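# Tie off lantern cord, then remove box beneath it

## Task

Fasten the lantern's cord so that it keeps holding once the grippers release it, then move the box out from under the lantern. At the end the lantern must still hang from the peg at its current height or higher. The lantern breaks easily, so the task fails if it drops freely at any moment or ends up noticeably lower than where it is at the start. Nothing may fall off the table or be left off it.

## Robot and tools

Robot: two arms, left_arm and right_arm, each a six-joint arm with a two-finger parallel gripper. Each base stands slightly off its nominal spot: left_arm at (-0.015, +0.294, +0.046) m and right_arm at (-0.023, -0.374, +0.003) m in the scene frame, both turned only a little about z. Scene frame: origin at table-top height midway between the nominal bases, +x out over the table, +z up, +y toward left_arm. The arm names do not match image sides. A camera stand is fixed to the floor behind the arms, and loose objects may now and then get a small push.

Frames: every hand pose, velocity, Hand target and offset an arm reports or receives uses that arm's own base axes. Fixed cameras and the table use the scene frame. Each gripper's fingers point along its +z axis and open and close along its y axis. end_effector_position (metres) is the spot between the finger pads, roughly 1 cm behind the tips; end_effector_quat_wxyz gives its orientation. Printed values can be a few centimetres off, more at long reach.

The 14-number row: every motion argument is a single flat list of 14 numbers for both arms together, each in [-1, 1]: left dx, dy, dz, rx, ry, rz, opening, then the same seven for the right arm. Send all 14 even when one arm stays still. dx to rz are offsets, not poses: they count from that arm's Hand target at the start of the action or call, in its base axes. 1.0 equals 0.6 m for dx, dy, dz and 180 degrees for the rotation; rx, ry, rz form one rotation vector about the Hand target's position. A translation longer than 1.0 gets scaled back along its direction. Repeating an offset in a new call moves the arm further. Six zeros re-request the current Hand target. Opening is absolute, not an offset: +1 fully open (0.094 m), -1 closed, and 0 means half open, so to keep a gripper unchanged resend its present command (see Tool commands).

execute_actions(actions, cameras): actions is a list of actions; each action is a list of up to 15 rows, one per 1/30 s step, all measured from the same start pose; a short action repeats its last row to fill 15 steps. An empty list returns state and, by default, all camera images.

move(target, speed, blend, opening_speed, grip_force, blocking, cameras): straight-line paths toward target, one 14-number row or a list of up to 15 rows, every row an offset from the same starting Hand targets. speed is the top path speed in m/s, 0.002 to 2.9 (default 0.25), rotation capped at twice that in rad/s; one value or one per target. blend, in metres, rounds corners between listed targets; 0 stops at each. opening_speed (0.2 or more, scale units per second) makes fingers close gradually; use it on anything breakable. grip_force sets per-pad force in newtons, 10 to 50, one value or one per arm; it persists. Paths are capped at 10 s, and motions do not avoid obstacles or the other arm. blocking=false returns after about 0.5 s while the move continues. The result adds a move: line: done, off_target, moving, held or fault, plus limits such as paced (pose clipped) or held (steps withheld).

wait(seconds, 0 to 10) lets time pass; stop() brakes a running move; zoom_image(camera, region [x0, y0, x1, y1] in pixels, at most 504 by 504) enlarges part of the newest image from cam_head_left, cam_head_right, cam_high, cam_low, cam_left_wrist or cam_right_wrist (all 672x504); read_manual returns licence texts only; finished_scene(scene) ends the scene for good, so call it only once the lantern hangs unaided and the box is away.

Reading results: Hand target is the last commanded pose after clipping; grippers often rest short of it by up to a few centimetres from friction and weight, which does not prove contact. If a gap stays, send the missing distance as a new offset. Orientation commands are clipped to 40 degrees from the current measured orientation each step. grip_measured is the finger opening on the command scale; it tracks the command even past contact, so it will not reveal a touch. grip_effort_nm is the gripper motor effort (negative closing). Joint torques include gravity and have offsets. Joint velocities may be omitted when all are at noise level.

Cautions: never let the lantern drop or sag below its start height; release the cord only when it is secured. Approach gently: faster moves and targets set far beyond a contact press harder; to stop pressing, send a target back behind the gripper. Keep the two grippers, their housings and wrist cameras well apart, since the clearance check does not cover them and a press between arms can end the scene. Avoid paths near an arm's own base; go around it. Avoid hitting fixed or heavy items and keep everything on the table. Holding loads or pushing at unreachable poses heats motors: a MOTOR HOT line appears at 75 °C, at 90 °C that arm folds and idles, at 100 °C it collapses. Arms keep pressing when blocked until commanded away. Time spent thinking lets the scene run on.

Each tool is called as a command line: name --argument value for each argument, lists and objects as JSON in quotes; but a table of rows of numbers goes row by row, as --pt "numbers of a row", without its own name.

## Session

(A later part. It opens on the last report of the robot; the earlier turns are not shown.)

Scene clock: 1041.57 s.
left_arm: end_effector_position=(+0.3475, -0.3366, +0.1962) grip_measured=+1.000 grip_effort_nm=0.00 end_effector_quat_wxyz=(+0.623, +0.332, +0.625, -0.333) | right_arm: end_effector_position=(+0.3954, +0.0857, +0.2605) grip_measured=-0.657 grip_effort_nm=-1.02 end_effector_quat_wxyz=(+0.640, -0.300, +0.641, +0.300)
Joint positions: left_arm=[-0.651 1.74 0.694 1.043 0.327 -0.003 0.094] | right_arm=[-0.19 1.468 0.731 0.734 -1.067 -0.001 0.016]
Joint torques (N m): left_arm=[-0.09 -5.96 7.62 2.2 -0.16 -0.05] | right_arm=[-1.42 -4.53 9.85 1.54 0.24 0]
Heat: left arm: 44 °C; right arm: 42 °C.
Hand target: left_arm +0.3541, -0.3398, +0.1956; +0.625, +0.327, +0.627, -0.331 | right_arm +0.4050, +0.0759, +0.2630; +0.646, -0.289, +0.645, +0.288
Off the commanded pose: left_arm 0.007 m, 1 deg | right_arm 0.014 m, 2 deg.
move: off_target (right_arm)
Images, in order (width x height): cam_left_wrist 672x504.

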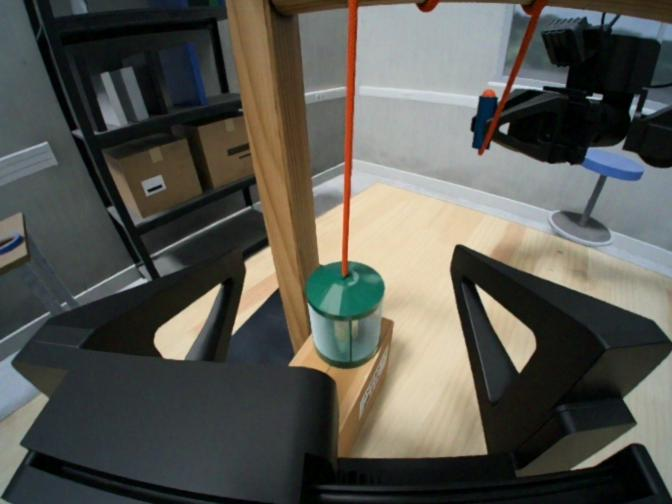

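move --target '[0.0715,-0.0987,-0.0068,0,0,0,1.0, 0,0,0,0,0,0,-1.0]' --speed 0.07 --cameras '["cam_left_wrist"]'

Scene clock: 1084.03 s.
left_arm: end_effector_position=(+0.3912, -0.3935, +0.2039) grip_measured=+1.000 grip_effort_nm=0.01 end_effector_quat_wxyz=(+0.636, +0.328, +0.613, -0.335) | right_arm: end_effector_position=(+0.3954, +0.0857, +0.2605) grip_measured=-0.657 grip_effort_nm=-1.02 end_effector_quat_wxyz=(+0.640, -0.300, +0.641, +0.300)
Joint positions: left_arm=[-0.702 1.959 0.995 0.998 0.273 -0.003 0.094] | right_arm=[-0.19 1.468 0.731 0.734 -1.067 -0.001 0.016]
Joint torques (N m): left_arm=[-0.5 -7.84 8.02 1.87 -0.16 -0.05] | right_arm=[-1.37 -4.49 9.85 1.53 0.24 0]
Heat: left arm: 44 °C; right arm: 42 °C.
Hand target: left_arm +0.3969, -0.3990, +0.1916; +0.625, +0.327, +0.627, -0.331 | right_arm +0.4050, +0.0759, +0.2630; +0.646, -0.289, +0.645, +0.288
Off the commanded pose: left_arm 0.015 m, 2 deg | right_arm 0.014 m, 2 deg.
move: off_target (left_arm, right_arm)
Images, in order (width x height): cam_left_wrist 672x504.

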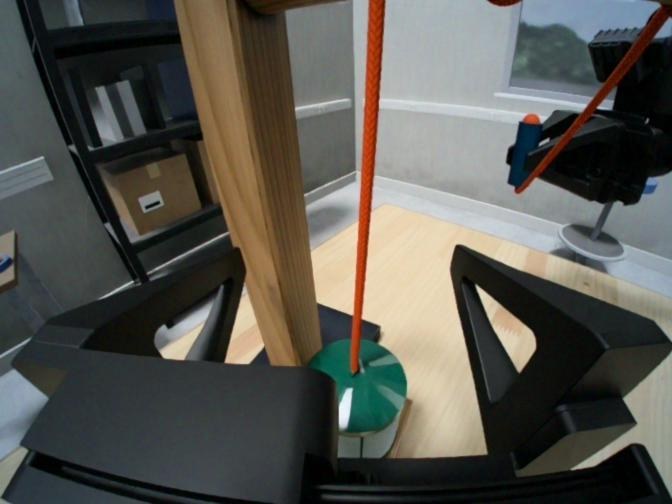

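move --target '[0,-0.003,-0.0233,0,0,0,1.0, 0,0,0,0,0,0,-1.0]' --speed 0.07

Scene clock: 1099.63 s.
left_arm: end_effector_position=(+0.3932, -0.3963, +0.1823) grip_measured=+1.000 grip_effort_nm=0.01 end_effector_quat_wxyz=(+0.623, +0.330, +0.626, -0.332) | right_arm: end_effector_position=(+0.3954, +0.0857, +0.2605) grip_measured=-0.657 grip_effort_nm=-1.02 end_effector_quat_wxyz=(+0.640, -0.300, +0.641, +0.300)
Joint positions: left_arm=[-0.705 2.004 0.995 1.006 0.269 -0.003 0.094] | right_arm=[-0.19 1.468 0.731 0.734 -1.067 -0.001 0.016]
Joint torques (N m): left_arm=[-0.54 -8.24 7.31 2.3 -0.12 -0.06] | right_arm=[-1.4 -4.45 9.78 1.52 0.24 -0.02]
Heat: left arm: 42 °C; right arm: 42 °C.
Hand target: left_arm +0.3970, -0.4008, +0.1777; +0.625, +0.327, +0.627, -0.331 | right_arm +0.4050, +0.0759, +0.2630; +0.646, -0.289, +0.645, +0.288
Off the commanded pose: left_arm 0.007 m, 0 deg | right_arm 0.014 m, 2 deg.
move: off_target (right_arm)

move --target '[0,0,0,0,0,0,-1.0, 0,0,0,0,0,0,-1.0]' --speed 0.07 --opening_speed 0.8 --cameras '["cam_left_wrist", "cam_low"]'

zoom_image --camera "cam_low" --region '[310, 150, 450, 320]'

Scene clock: 1112.23 s.
left_arm: end_effector_position=(+0.3928, -0.3967, +0.1826) grip_measured=-0.954 grip_effort_nm=-1.01 end_effector_quat_wxyz=(+0.624, +0.330, +0.626, -0.332) | right_arm: end_effector_position=(+0.3954, +0.0857, +0.2605) grip_measured=-0.657 grip_effort_nm=-1.02 end_effector_quat_wxyz=(+0.640, -0.300, +0.641, +0.300)
Joint positions: left_arm=[-0.706 2.004 0.995 1.008 0.269 -0.003 0.002] | right_arm=[-0.19 1.468 0.731 0.734 -1.067 -0.001 0.016]
Joint torques (N m): left_arm=[-0.38 -8.18 7.28 2.3 -0.14 -0.03] | right_arm=[-1.39 -4.41 9.81 1.52 0.23 0]
Heat: left arm: 41 °C; right arm: 42 °C.
Hand target: left_arm +0.3970, -0.4008, +0.1777; +0.625, +0.327, +0.627, -0.331 | right_arm +0.4050, +0.0759, +0.2630; +0.646, -0.289, +0.645, +0.288
Off the commanded pose: left_arm 0.008 m, 1 deg | right_arm 0.014 m, 2 deg.
move: off_target (right_arm)
Images, in order (width x height): cam_low 672x504, cam_left_wrist 672x504.

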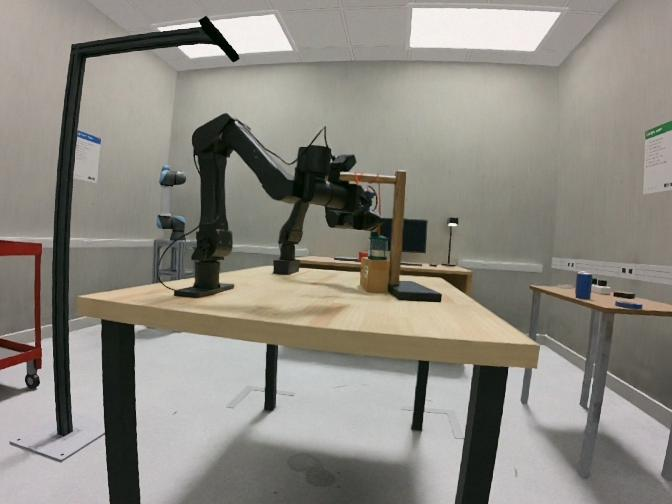

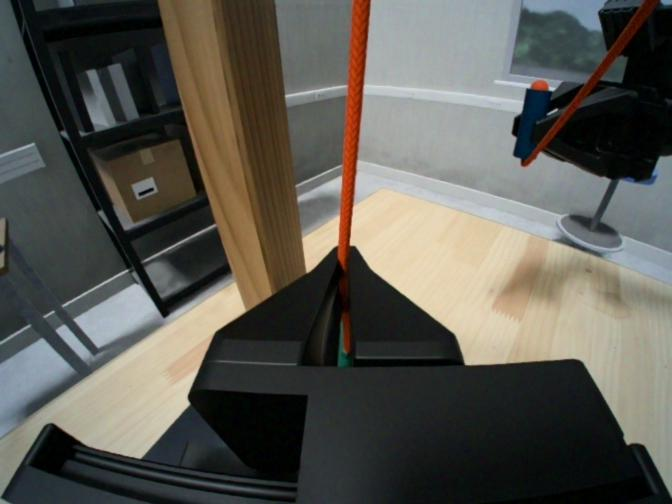

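Scaled by 2.965 from the camera's 672x504 image, which has a finer 960x720 frame.

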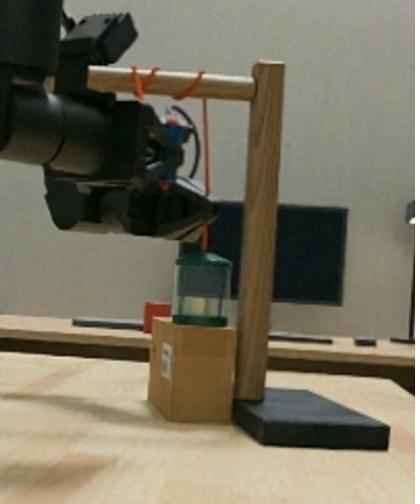

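move --target '[0,0,0.07,0,0,0,-1, 0,0,0,0,0,0,-1]' --speed 0.05 --cameras '["cam_low","cam_head_right"]'

zoom_image --camera "cam_low" --region '[310, 150, 450, 320]'

zoom_image --camera "cam_head_right" --region '[280, 60, 480, 210]'

Scene clock: 1179.00 s.
left_arm: end_effector_position=(+0.3955, -0.3990, +0.1825) grip_measured=-0.954 grip_effort_nm=-1.03 end_effector_quat_wxyz=(+0.601, +0.335, +0.648, -0.327) | right_arm: end_effector_position=(+0.3954, +0.0857, +0.2605) grip_measured=-0.657 grip_effort_nm=-1.02 end_effector_quat_wxyz=(+0.640, -0.300, +0.641, +0.300)
Joint positions: left_arm=[-0.706 1.973 1.032 0.874 0.269 -0.003 0.002] | right_arm=[-0.19 1.468 0.731 0.734 -1.067 -0.001 0.016]
Joint torques (N m): left_arm=[-0.4 -14.35 8.51 2.09 -0.11 -0.05] | right_arm=[-1.37 -4.41 9.81 1.52 0.26 0]
Heat: left arm: 40 °C; right arm: 43 °C.
Hand target: left_arm +0.3970, -0.4008, +0.2196; +0.625, +0.327, +0.627, -0.331 | right_arm +0.4050, +0.0759, +0.2630; +0.646, -0.289, +0.645, +0.288
Off the commanded pose: left_arm 0.037 m, 4 deg | right_arm 0.014 m, 2 deg.
move: off_target (left_arm, right_arm)
Images, in order (width x height): cam_head_right 672x504, cam_low 672x504.

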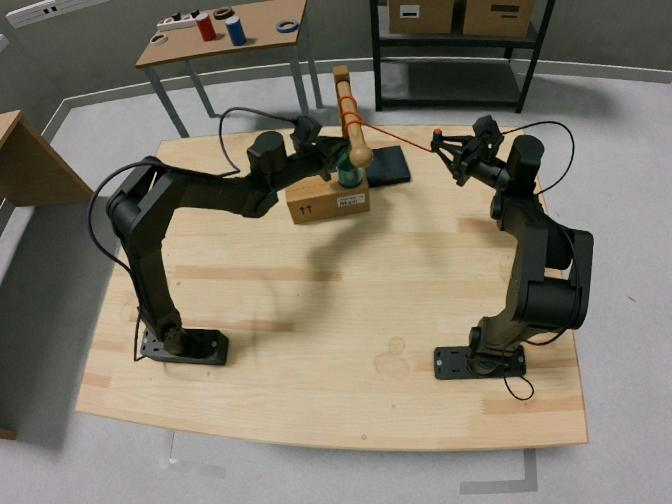

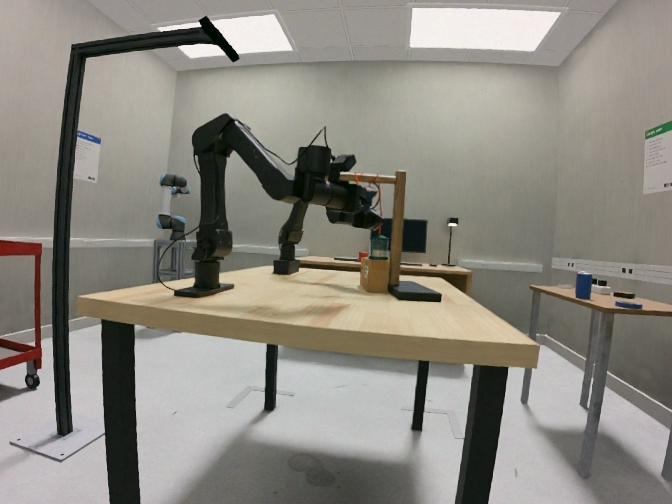

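Scaled by 2.965 from the camera's 672x504 image, which has a finer 960x720 frame.

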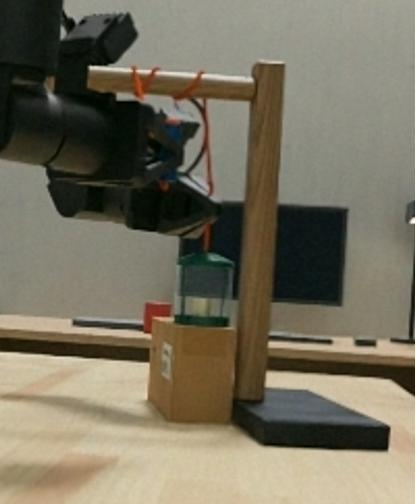

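Scaled by 2.520 from the camera's 672x504 image, which has a finer 960x720 frame.

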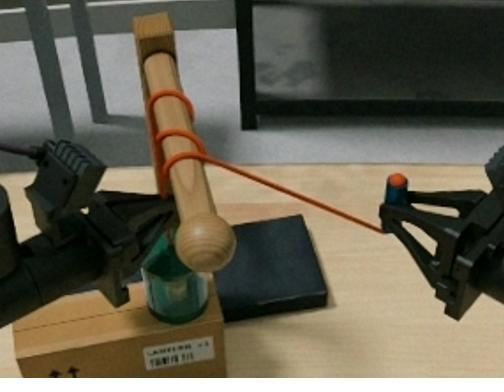

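move --target '[0,0,0.0558,-0.0288,-0.0339,0,-1, 0,0,0,0,0,0,-1]' --speed 0.05 --cameras '["cam_low","cam_head_right"]'

zoom_image --camera "cam_low" --region '[310, 150, 450, 320]'

zoom_image --camera "cam_head_right" --region '[280, 60, 480, 210]'

Scene clock: 1265.53 s.
left_arm: end_effector_position=(+0.3959, -0.3994, +0.1986) grip_measured=-0.954 grip_effort_nm=-1.03 end_effector_quat_wxyz=(+0.624, +0.330, +0.626, -0.332) | right_arm: end_effector_position=(+0.3975, +0.0822, +0.2586) grip_measured=-0.657 grip_effort_nm=-1.02 end_effector_quat_wxyz=(+0.640, -0.295, +0.644, +0.298)
Joint positions: left_arm=[-0.706 1.973 1.032 0.94 0.269 -0.003 0.002] | right_arm=[-0.197 1.473 0.731 0.734 -1.062 -0.001 0.016]
Joint torques (N m): left_arm=[-0.4 -14.01 8.66 2.91 -0.13 -0.05] | right_arm=[-0.79 -4.93 9.78 1.54 0.17 0]
Heat: left arm: 59 °C; right arm: 43 °C.
Hand target: left_arm +0.3970, -0.4008, +0.2531; +0.672, +0.315, +0.577, -0.341 | right_arm +0.4050, +0.0758, +0.2630; +0.646, -0.289, +0.645, +0.288
Off the commanded pose: left_arm 0.055 m, 8 deg | right_arm 0.011 m, 1 deg.
move: off_target (left_arm, right_arm)
Images, in order (width x height): cam_head_right 672x504, cam_low 672x504.

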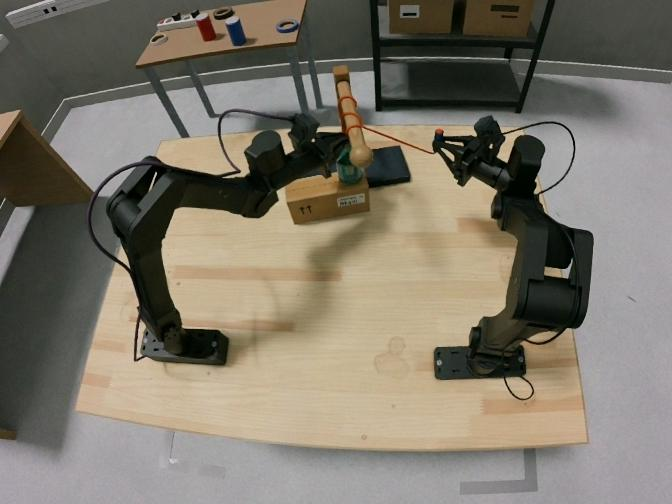

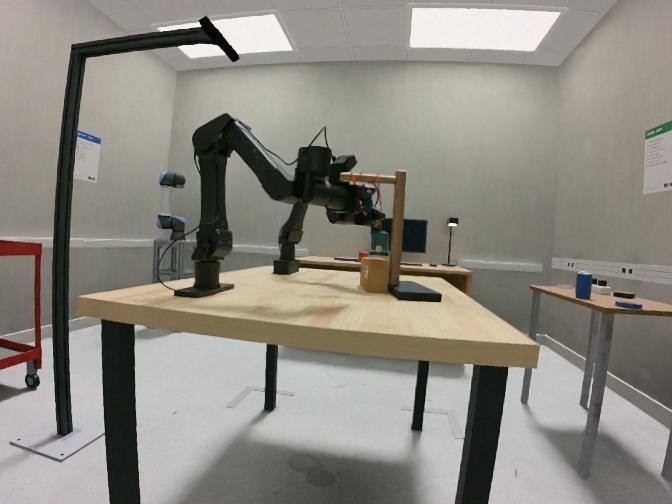

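Scaled by 2.965 from the camera's 672x504 image, which has a finer 960x720 frame.

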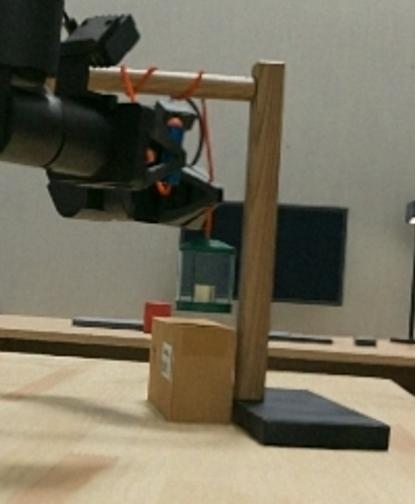

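Scaled by 2.520 from the camera's 672x504 image, which has a finer 960x720 frame.

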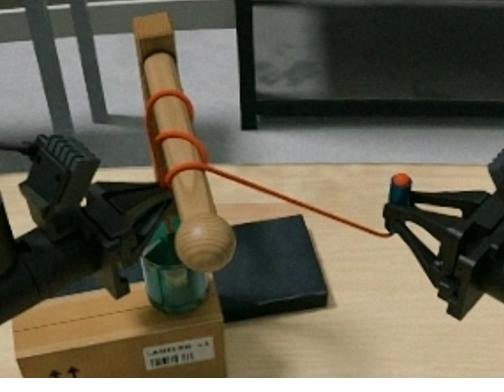

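move --target '[0,0,0.028,-0.0288,-0.0339,0,-1, 0.006,-0.046,-0.019,0,0,0,-1]' --speed 0.06 --cameras '["cam_low","cam_head_right"]'

zoom_image --camera "cam_low" --region '[310, 150, 450, 320]'

zoom_image --camera "cam_head_right" --region '[280, 60, 480, 210]'

Scene clock: 1285.93 s.
left_arm: end_effector_position=(+0.3935, -0.3974, +0.2476) grip_measured=-0.954 grip_effort_nm=-1.03 end_effector_quat_wxyz=(+0.688, +0.314, +0.555, -0.346) | right_arm: end_effector_position=(+0.4033, +0.0515, +0.2416) grip_measured=-0.657 grip_effort_nm=-1.02 end_effector_quat_wxyz=(+0.636, -0.279, +0.656, +0.296)
Joint positions: left_arm=[-0.706 1.973 1.041 1.126 0.269 -0.003 0.002] | right_arm=[-0.287 1.538 0.731 0.77 -1.125 -0.001 0.016]
Joint torques (N m): left_arm=[-0.39 -8.98 9.14 2.79 -0.18 -0.02] | right_arm=[-0.53 -5.29 10.5 1.69 -0.09 -0.02]
Heat: left arm: 60 °C; right arm: 43 °C.
Hand target: left_arm +0.3970, -0.4008, +0.2699; +0.715, +0.302, +0.525, -0.349 | right_arm +0.4086, +0.0482, +0.2516; +0.646, -0.289, +0.645, +0.288
Off the commanded pose: left_arm 0.023 m, 5 deg | right_arm 0.012 m, 2 deg.
move: off_target (left_arm, right_arm)
Images, in order (width x height): cam_head_right 672x504, cam_low 672x504.

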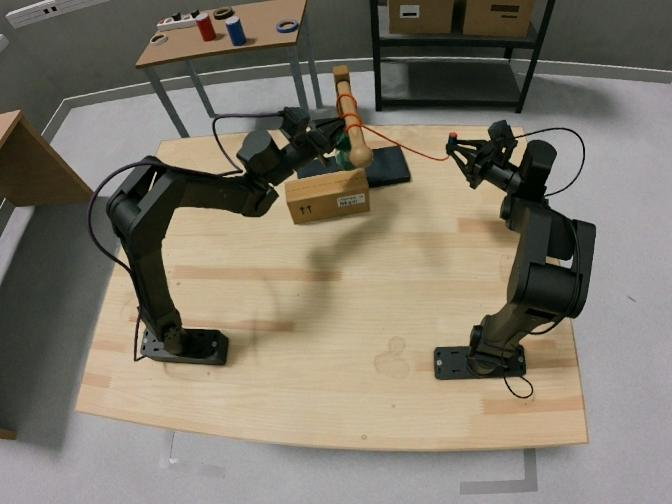

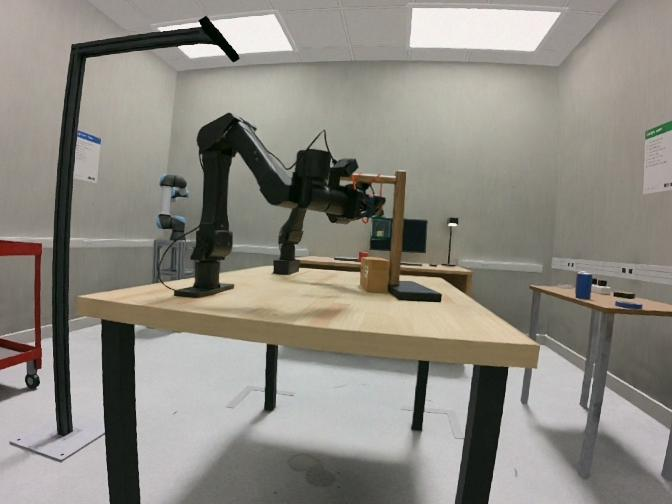

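Scaled by 2.965 from the camera's 672x504 image, which has a finer 960x720 frame.

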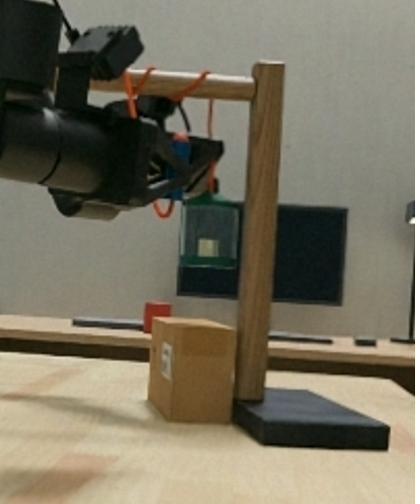

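Scaled by 2.520 from the camera's 672x504 image, which has a finer 960x720 frame.

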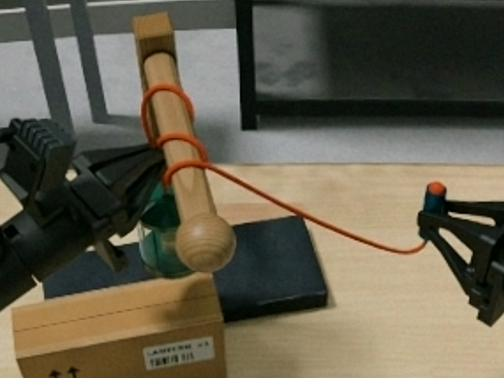

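move --target '[0,0,0,0,0,0,-1, 0.0152,-0.1064,-0.0455,0,0,0,-1]' --speed 0.08 --cameras '["cam_low","cam_head_right"]'

zoom_image --camera "cam_head_right" --region '[280, 60, 480, 210]'

zoom_image --camera "cam_low" --region '[310, 150, 450, 320]'

Scene clock: 1304.63 s.
left_arm: end_effector_position=(+0.3932, -0.3970, +0.2502) grip_measured=-0.954 grip_effort_nm=-1.02 end_effector_quat_wxyz=(+0.691, +0.313, +0.551, -0.346) | right_arm: end_effector_position=(+0.4018, +0.0100, +0.2316) grip_measured=-0.657 grip_effort_nm=-1.02 end_effector_quat_wxyz=(+0.637, -0.329, +0.623, +0.313)
Joint positions: left_arm=[-0.706 1.973 1.041 1.137 0.269 -0.003 0.002] | right_arm=[-0.434 1.701 0.811 0.927 -1.376 0.009 0.016]
Joint torques (N m): left_arm=[-0.39 -8.94 9.2 2.67 -0.16 -0.04] | right_arm=[-3.29 -4.98 8.38 1.15 0.74 -0.08]
Heat: left arm: 53 °C; right arm: 44 °C.
Hand target: left_arm +0.3970, -0.4008, +0.2699; +0.715, +0.302, +0.525, -0.349 | right_arm +0.4178, -0.0155, +0.2244; +0.646, -0.289, +0.645, +0.288
Off the commanded pose: left_arm 0.020 m, 4 deg | right_arm 0.031 m, 6 deg.
move: off_target (left_arm, right_arm)
Images, in order (width x height): cam_head_right 672x504, cam_low 672x504.

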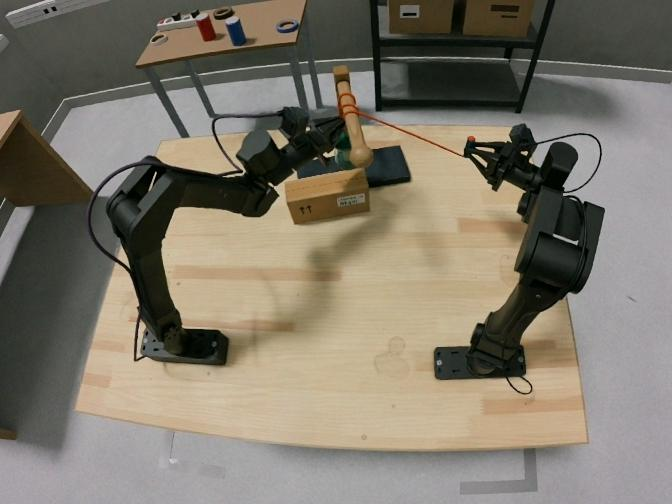

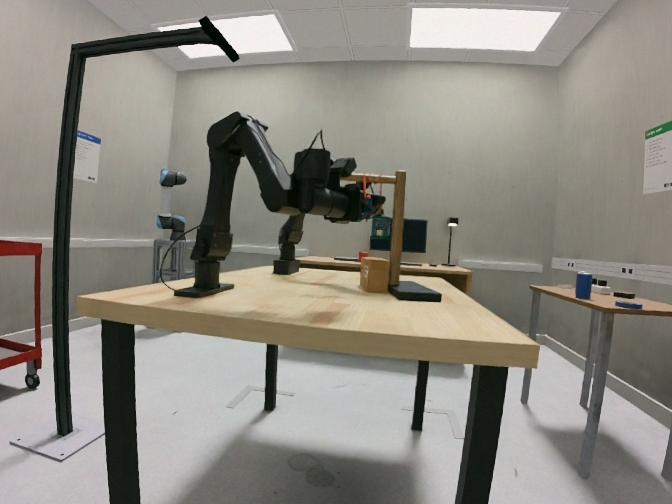

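Scaled by 2.520 from the camera's 672x504 image, which has a finer 960x720 frame.

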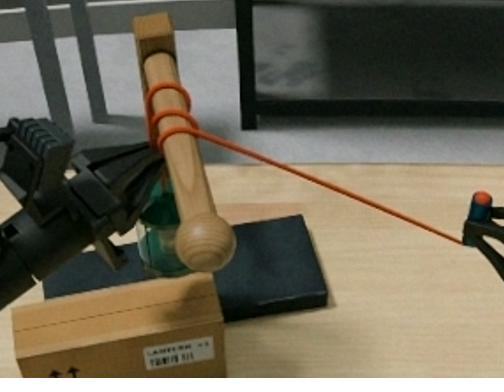

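Scaled by 2.965 from the camera's 672x504 image, which has a finer 960x720 frame.

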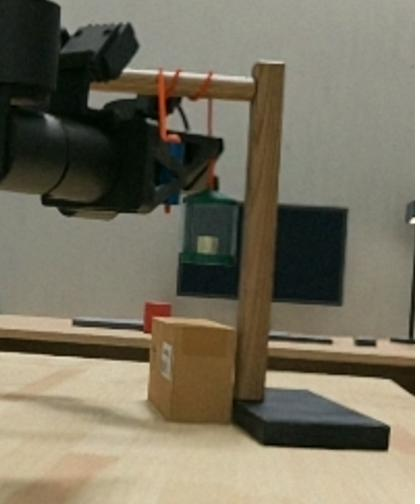

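wait --seconds 0.1 --cameras '["cam_left_wrist","cam_low"]'

zoom_image --camera "cam_low" --region '[345, 165, 405, 245]'

Scene clock: 1314.03 s.
left_arm: end_effector_position=(+0.3932, -0.3970, +0.2502) grip_measured=-0.954 grip_effort_nm=-1.03 end_effector_quat_wxyz=(+0.691, +0.313, +0.551, -0.346) | right_arm: end_effector_position=(+0.4018, +0.0098, +0.2316) grip_measured=-0.657 grip_effort_nm=-1.02 end_effector_quat_wxyz=(+0.637, -0.329, +0.623, +0.313)
Joint positions: left_arm=[-0.706 1.973 1.041 1.137 0.269 -0.003 0.002] | right_arm=[-0.434 1.701 0.811 0.927 -1.376 0.009 0.016]
Joint torques (N m): left_arm=[-0.31 -8.84 9.2 2.67 -0.16 -0.03] | right_arm=[-3.32 -4.93 8.2 1.11 0.75 -0.05]
Heat: left arm: 51 °C; right arm: 42 °C.
Hand target: left_arm +0.3970, -0.4008, +0.2699; +0.715, +0.302, +0.525, -0.349 | right_arm +0.4178, -0.0156, +0.2244; +0.646, -0.289, +0.645, +0.288
Tool commands: left_gripper/opening=-1.0 right_gripper/opening=-1.0
Off the commanded pose: left_arm 0.020 m, 4 deg | right_arm 0.031 m, 6 deg.
wait: 0.10 s; at rest from the start
Images, in order (width x height): cam_low 672x504, cam_left_wrist 672x504.

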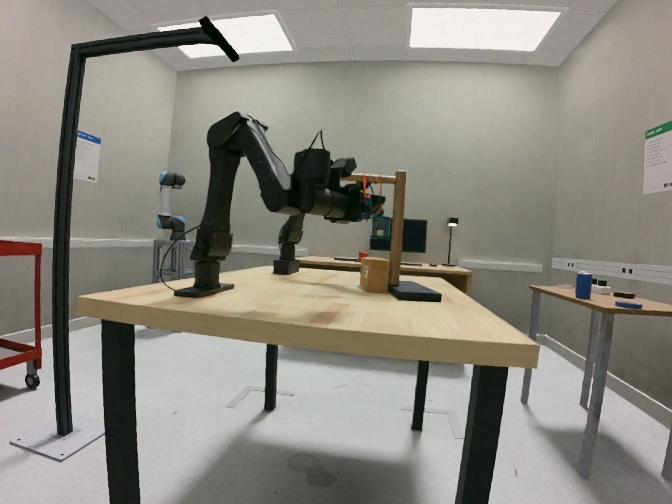

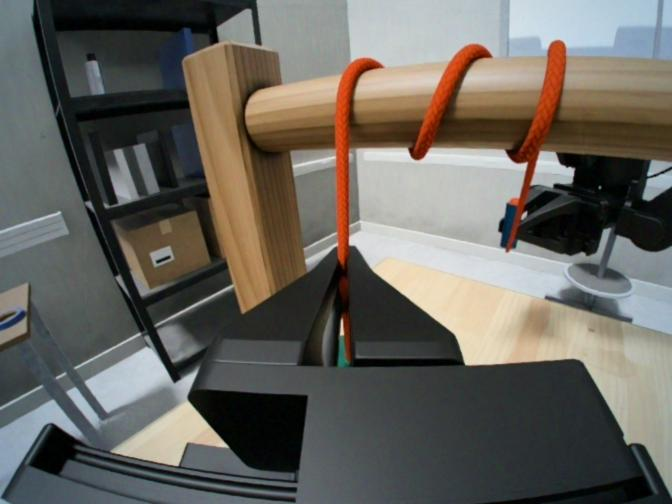

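Scaled by 6.300 from the camera's 672x504 image, which has a finer 960x720 frame.

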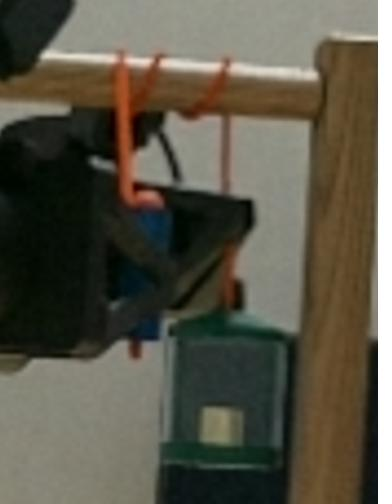

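move --pt "0 0 0 0 0 0 -1 -0.0213 0.076 0.001 0 0 0 -1" --pt "0 0 0 0 0 0 -1 -0.038 0.1327 -0.0957 0 0 0 -1" --pt "0 0 0 0 0 0 -1 -0.0497 0.2552 -0.1973 0 0 0 -1" --speed 0.12 --blend '[0.03,0.03,0]' --cameras '["cam_head_right","cam_low","cam_right_wrist"]'

zoom_image --camera "cam_head_right" --region '[280, 60, 480, 210]'

zoom_image --camera "cam_low" --region '[310, 150, 450, 320]'

Scene clock: 1332.50 s.
left_arm: end_effector_position=(+0.3935, -0.3974, +0.2540) grip_measured=-0.954 grip_effort_nm=-1.02 end_effector_quat_wxyz=(+0.695, +0.312, +0.547, -0.347) | right_arm: end_effector_position=(+0.3834, +0.1488, +0.1240) grip_measured=-0.657 grip_effort_nm=-1.02 end_effector_quat_wxyz=(+0.644, -0.314, +0.627, +0.307)
Joint positions: left_arm=[-0.706 1.973 1.047 1.141 0.269 -0.003 0.002] | right_arm=[0.02 1.989 0.48 1.535 -0.889 0.001 0.016]
Joint torques (N m): left_arm=[-0.36 -8.83 8.79 2.61 -0.17 -0.03] | right_arm=[-1.05 -2.86 1.95 2.13 0.62 -0.11]
Heat: left arm: 48 °C; right arm: 40 °C.
Hand target: left_arm +0.3970, -0.4008, +0.2698; +0.715, +0.302, +0.525, -0.349 | right_arm +0.3880, +0.1375, +0.1061; +0.646, -0.289, +0.645, +0.288
Off the commanded pose: left_arm 0.017 m, 4 deg | right_arm 0.022 m, 4 deg.
move: off_target (left_arm, right_arm); blend cut to 0.0235 m at target 1
Images, in order (width x height): cam_head_right 672x504, cam_low 672x504, cam_right_wrist 672x504.

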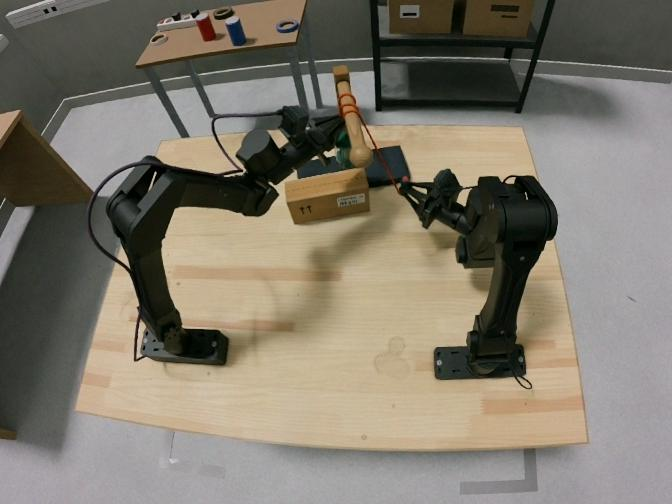

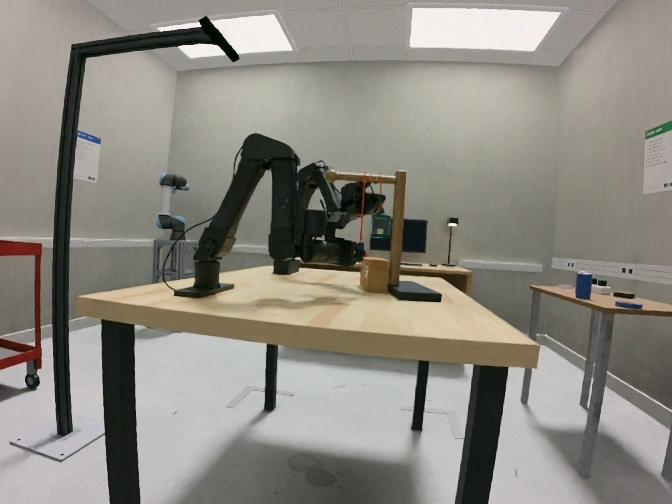

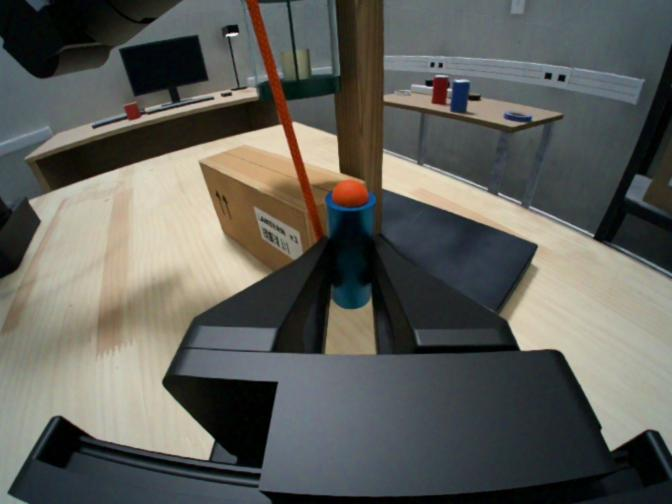

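Scaled by 2.520 from the camera's 672x504 image, which has a finer 960x720 frame.

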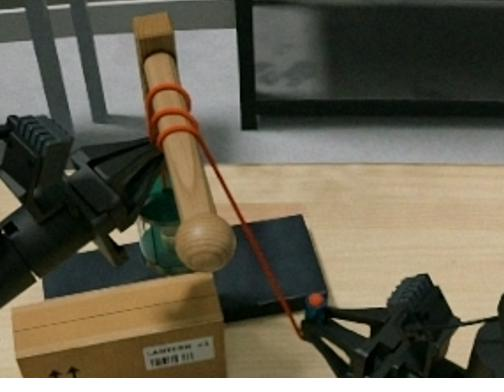

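Scaled by 2.965 from the camera's 672x504 image, which has a finer 960x720 frame.

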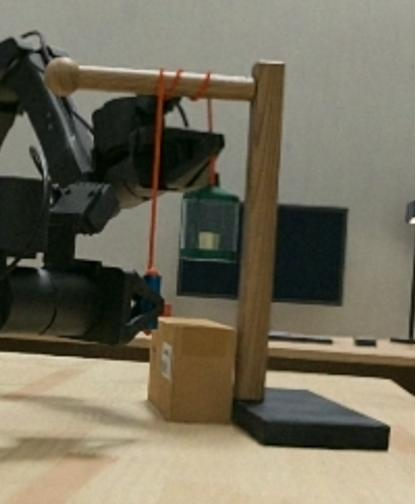

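move --target '[0,0,0,0,0,0,-1,-0.006,0.118,-0.068,0,0,0,-1]' --speed 0.1 --cameras '["cam_head_right","cam_low","cam_right_wrist"]'

zoom_image --camera "cam_low" --region '[310, 150, 450, 320]'

Scene clock: 1347.13 s.
left_arm: end_effector_position=(+0.3934, -0.3973, +0.2546) grip_measured=-0.954 grip_effort_nm=-1.02 end_effector_quat_wxyz=(+0.696, +0.312, +0.546, -0.347) | right_arm: end_effector_position=(+0.3927, +0.2158, +0.1080) grip_measured=-0.657 grip_effort_nm=-1.02 end_effector_quat_wxyz=(+0.646, -0.313, +0.632, +0.293)
Joint positions: left_arm=[-0.706 1.973 1.047 1.144 0.269 -0.003 0.002] | right_arm=[0.263 2.08 0.549 1.537 -0.622 -0.031 0.016]
Joint torques (N m): left_arm=[-0.38 -8.84 8.83 2.57 -0.16 -0.04] | right_arm=[0.08 -0.7 -0.61 2.29 0.4 -0.26]
Heat: left arm: 48 °C; right arm: 37 °C.
Hand target: left_arm +0.3970, -0.4008, +0.2697; +0.715, +0.302, +0.525, -0.349 | right_arm +0.3842, +0.2084, +0.0651; +0.646, -0.289, +0.645, +0.288
Off the commanded pose: left_arm 0.016 m, 4 deg | right_arm 0.044 m, 3 deg.
joint sent to its limit (right arm) — joint 4 (wrist pitch), upper limit. The joint targets are off in orientation, not in position.
move: off_target (left_arm, right_arm)
Images, in order (width x height): cam_head_right 672x504, cam_low 672x504, cam_right_wrist 672x504.

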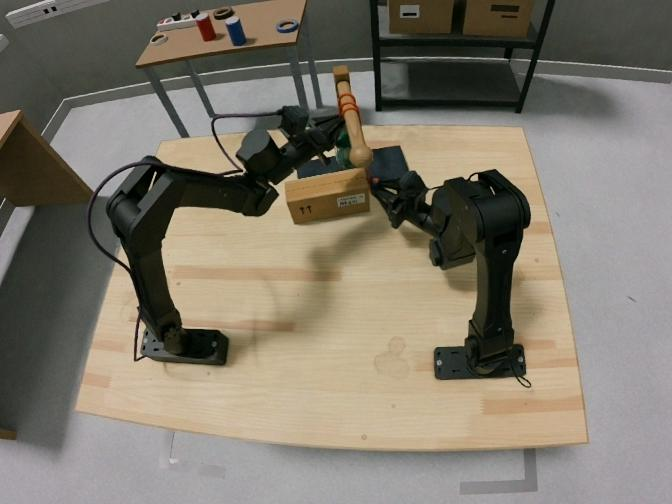

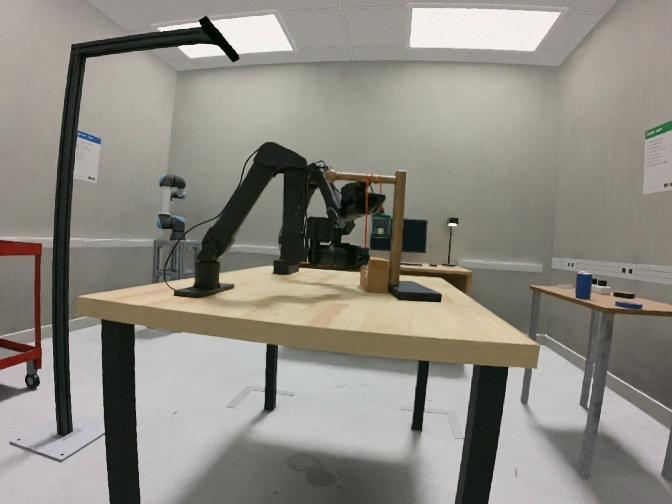

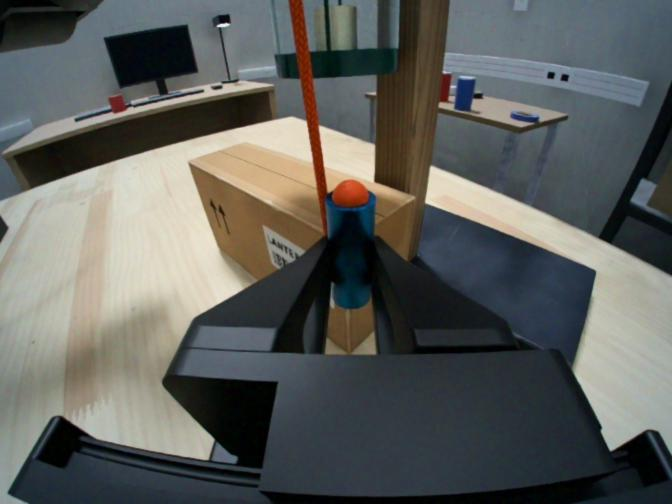

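Scaled by 2.965 from the camera's 672x504 image, which has a finer 960x720 frame.

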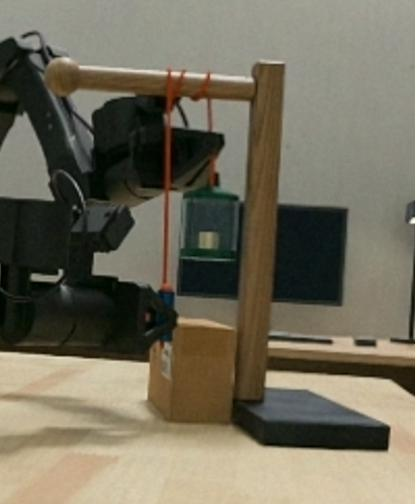

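move --pt "0 0 0 0 0 0 -1 0.001 -0.004 0.072 0 0 0 -1" --pt "0 0 0 0 0 0 -1 0.001 -0.004 0.072 0 0 0 -0.35" --speed 0.08 --opening_speed 0.3 --cameras '["cam_low","cam_right_wrist"]'

zoom_image --camera "cam_low" --region '[310, 150, 450, 320]'

Scene clock: 1367.80 s.
left_arm: end_effector_position=(+0.3934, -0.3973, +0.2546) grip_measured=-0.954 grip_effort_nm=-1.03 end_effector_quat_wxyz=(+0.696, +0.312, +0.546, -0.347) | right_arm: end_effector_position=(+0.3850, +0.2086, +0.1063) grip_measured=-0.351 grip_effort_nm=0.08 end_effector_quat_wxyz=(+0.638, -0.291, +0.650, +0.293)
Joint positions: left_arm=[-0.706 1.973 1.047 1.144 0.269 -0.003 0.002] | right_arm=[0.263 2.044 0.495 1.532 -0.588 -0.001 0.03]
Joint torques (N m): left_arm=[-0.46 -8.85 8.83 2.56 -0.15 -0.04] | right_arm=[-0.32 -7.54 3.15 2.15 0.11 -0.03]
Heat: left arm: 49 °C; right arm: 37 °C.
Hand target: left_arm +0.3970, -0.4008, +0.2697; +0.715, +0.302, +0.525, -0.349 | right_arm +0.3849, +0.2060, +0.1083; +0.646, -0.289, +0.645, +0.288
Off the commanded pose: left_arm 0.016 m, 4 deg | right_arm 0.003 m, 1 deg.
move: off_target (left_arm)
Images, in order (width x height): cam_low 672x504, cam_right_wrist 672x504.

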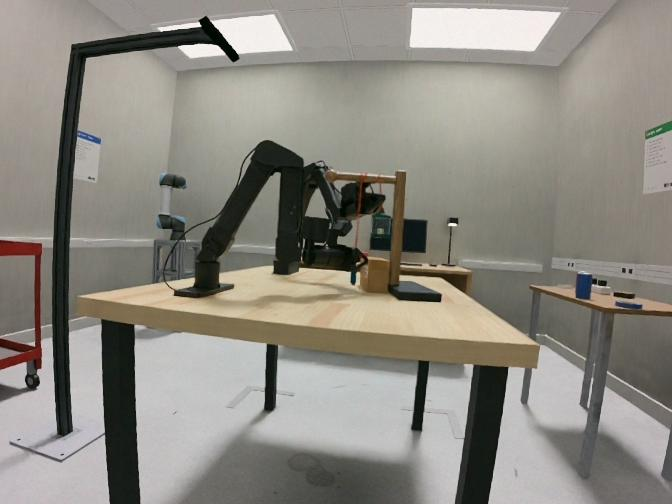

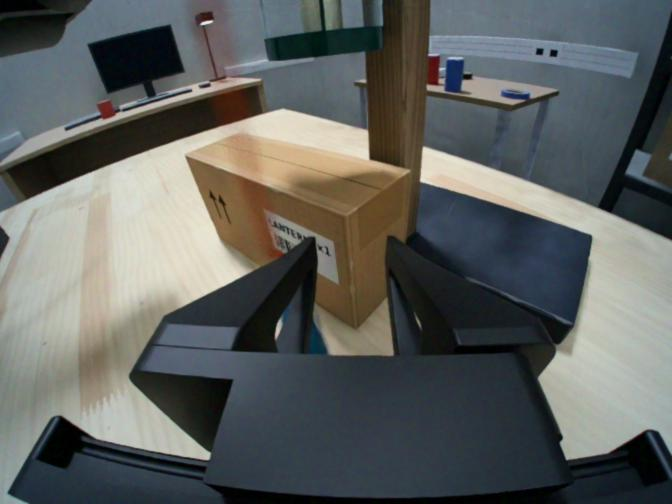

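Scaled by 2.965 from the camera's 672x504 image, which has a finer 960x720 frame.

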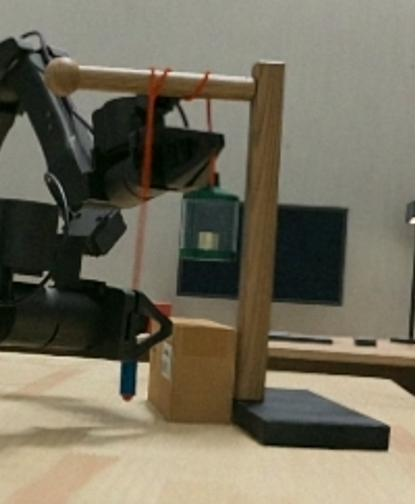

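move --target '[0,0,0,0,0,0,-1,-0.03,-0.27,0.017,0,0,0,-0.35]' --speed 0.1 --cameras '["cam_low","cam_head_right","cam_right_wrist"]'

zoom_image --camera "cam_low" --region '[310, 150, 450, 320]'

zoom_image --camera "cam_head_right" --region '[280, 60, 480, 210]'

Scene clock: 1387.90 s.
left_arm: end_effector_position=(+0.3934, -0.3973, +0.2546) grip_measured=-0.954 grip_effort_nm=-1.03 end_effector_quat_wxyz=(+0.696, +0.312, +0.546, -0.347) | right_arm: end_effector_position=(+0.3646, +0.0450, +0.1059) grip_measured=-0.351 grip_effort_nm=0.08 end_effector_quat_wxyz=(+0.633, -0.273, +0.659, +0.298)
Joint positions: left_arm=[-0.706 1.973 1.047 1.144 0.269 -0.003 0.002] | right_arm=[-0.353 2.002 0.424 1.526 -1.185 -0.001 0.03]
Joint torques (N m): left_arm=[-0.39 -8.8 8.85 2.56 -0.18 -0.03] | right_arm=[-0.2 -9.63 4.72 1.62 -0.14 0]
Heat: left arm: 49 °C; right arm: 37 °C.
Hand target: left_arm +0.3970, -0.4008, +0.2697; +0.715, +0.302, +0.525, -0.349 | right_arm +0.3669, +0.0439, +0.1185; +0.646, -0.289, +0.645, +0.288
Off the commanded pose: left_arm 0.016 m, 4 deg | right_arm 0.013 m, 3 deg.
move: off_target (left_arm, right_arm)
Images, in order (width x height): cam_head_right 672x504, cam_low 672x504, cam_right_wrist 672x504.

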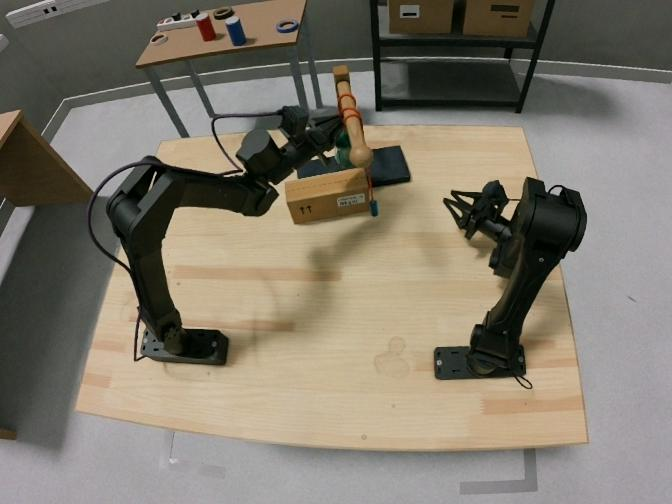

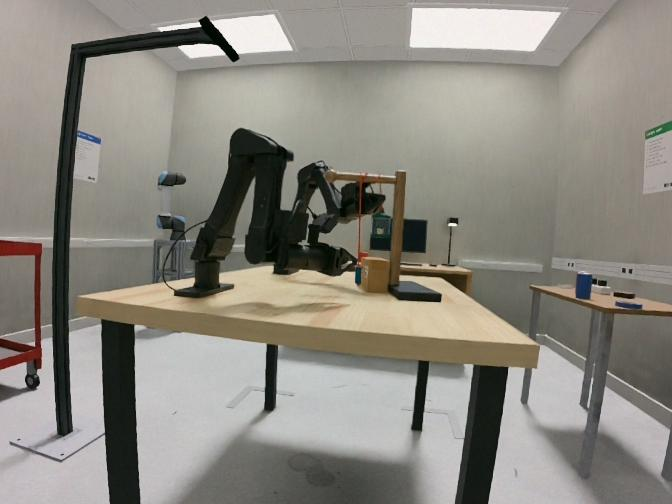

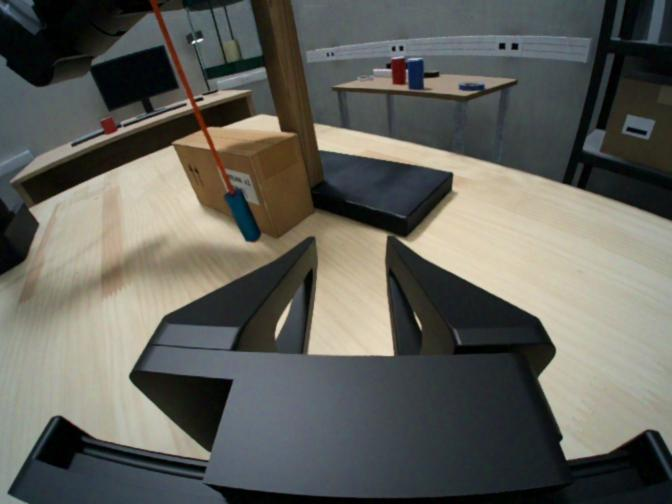

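Scaled by 2.965 from the camera's 672x504 image, which has a finer 960x720 frame.

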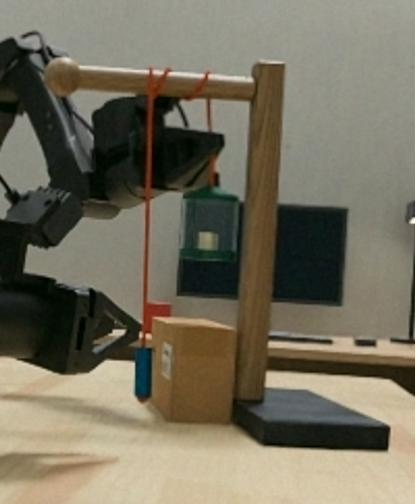

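Scaled by 2.520 from the camera's 672x504 image, which has a finer 960x720 frame.

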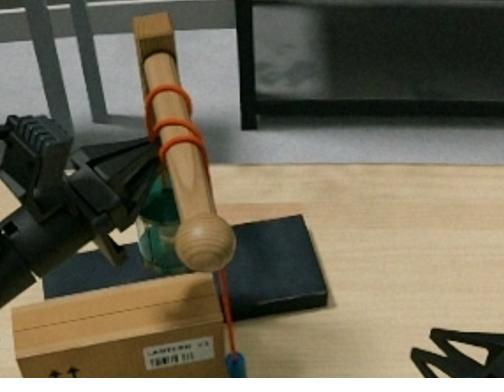

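move --target '[0,0,-0.0349,0.018,0.0212,0,-1,0,0,0,0,0,0,-0.35]' --speed 0.05 --cameras '["cam_low"]'

zoom_image --camera "cam_low" --region '[310, 150, 450, 320]'

Scene clock: 1405.03 s.
left_arm: end_effector_position=(+0.3939, -0.3977, +0.2515) grip_measured=-0.954 grip_effort_nm=-1.03 end_effector_quat_wxyz=(+0.691, +0.313, +0.551, -0.346) | right_arm: end_effector_position=(+0.3645, +0.0450, +0.1059) grip_measured=-0.351 grip_effort_nm=0.08 end_effector_quat_wxyz=(+0.633, -0.274, +0.659, +0.299)
Joint positions: left_arm=[-0.706 1.973 1.047 1.131 0.269 -0.003 0.002] | right_arm=[-0.353 2.002 0.424 1.526 -1.186 -0.001 0.03]
Joint torques (N m): left_arm=[-0.4 -9.66 7.2 1.83 -0.17 -0.04] | right_arm=[-0.24 -9.62 4.68 1.62 -0.13 -0.02]
Heat: left arm: 49 °C; right arm: 37 °C.
Hand target: left_arm +0.3970, -0.4008, +0.2488; +0.688, +0.311, +0.558, -0.344 | right_arm +0.3669, +0.0439, +0.1185; +0.646, -0.289, +0.645, +0.288
Off the commanded pose: left_arm 0.005 m, 1 deg | right_arm 0.013 m, 3 deg.
move: off_target (right_arm)
Images, in order (width x height): cam_low 672x504.

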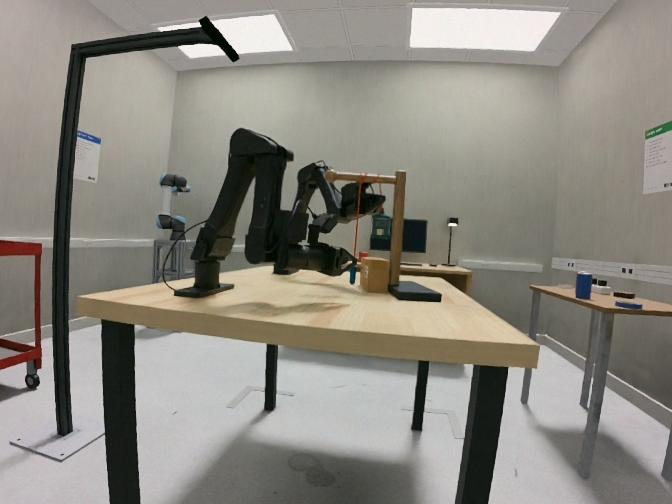

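Scaled by 2.965 from the camera's 672x504 image, which has a finer 960x720 frame.

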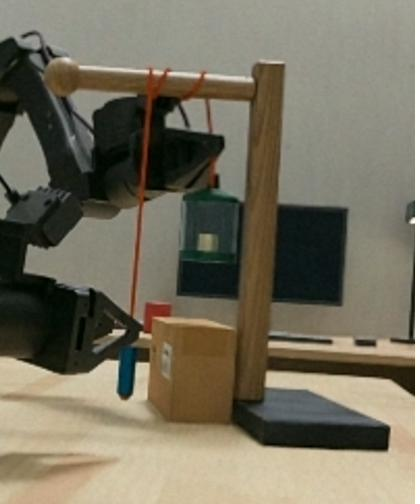

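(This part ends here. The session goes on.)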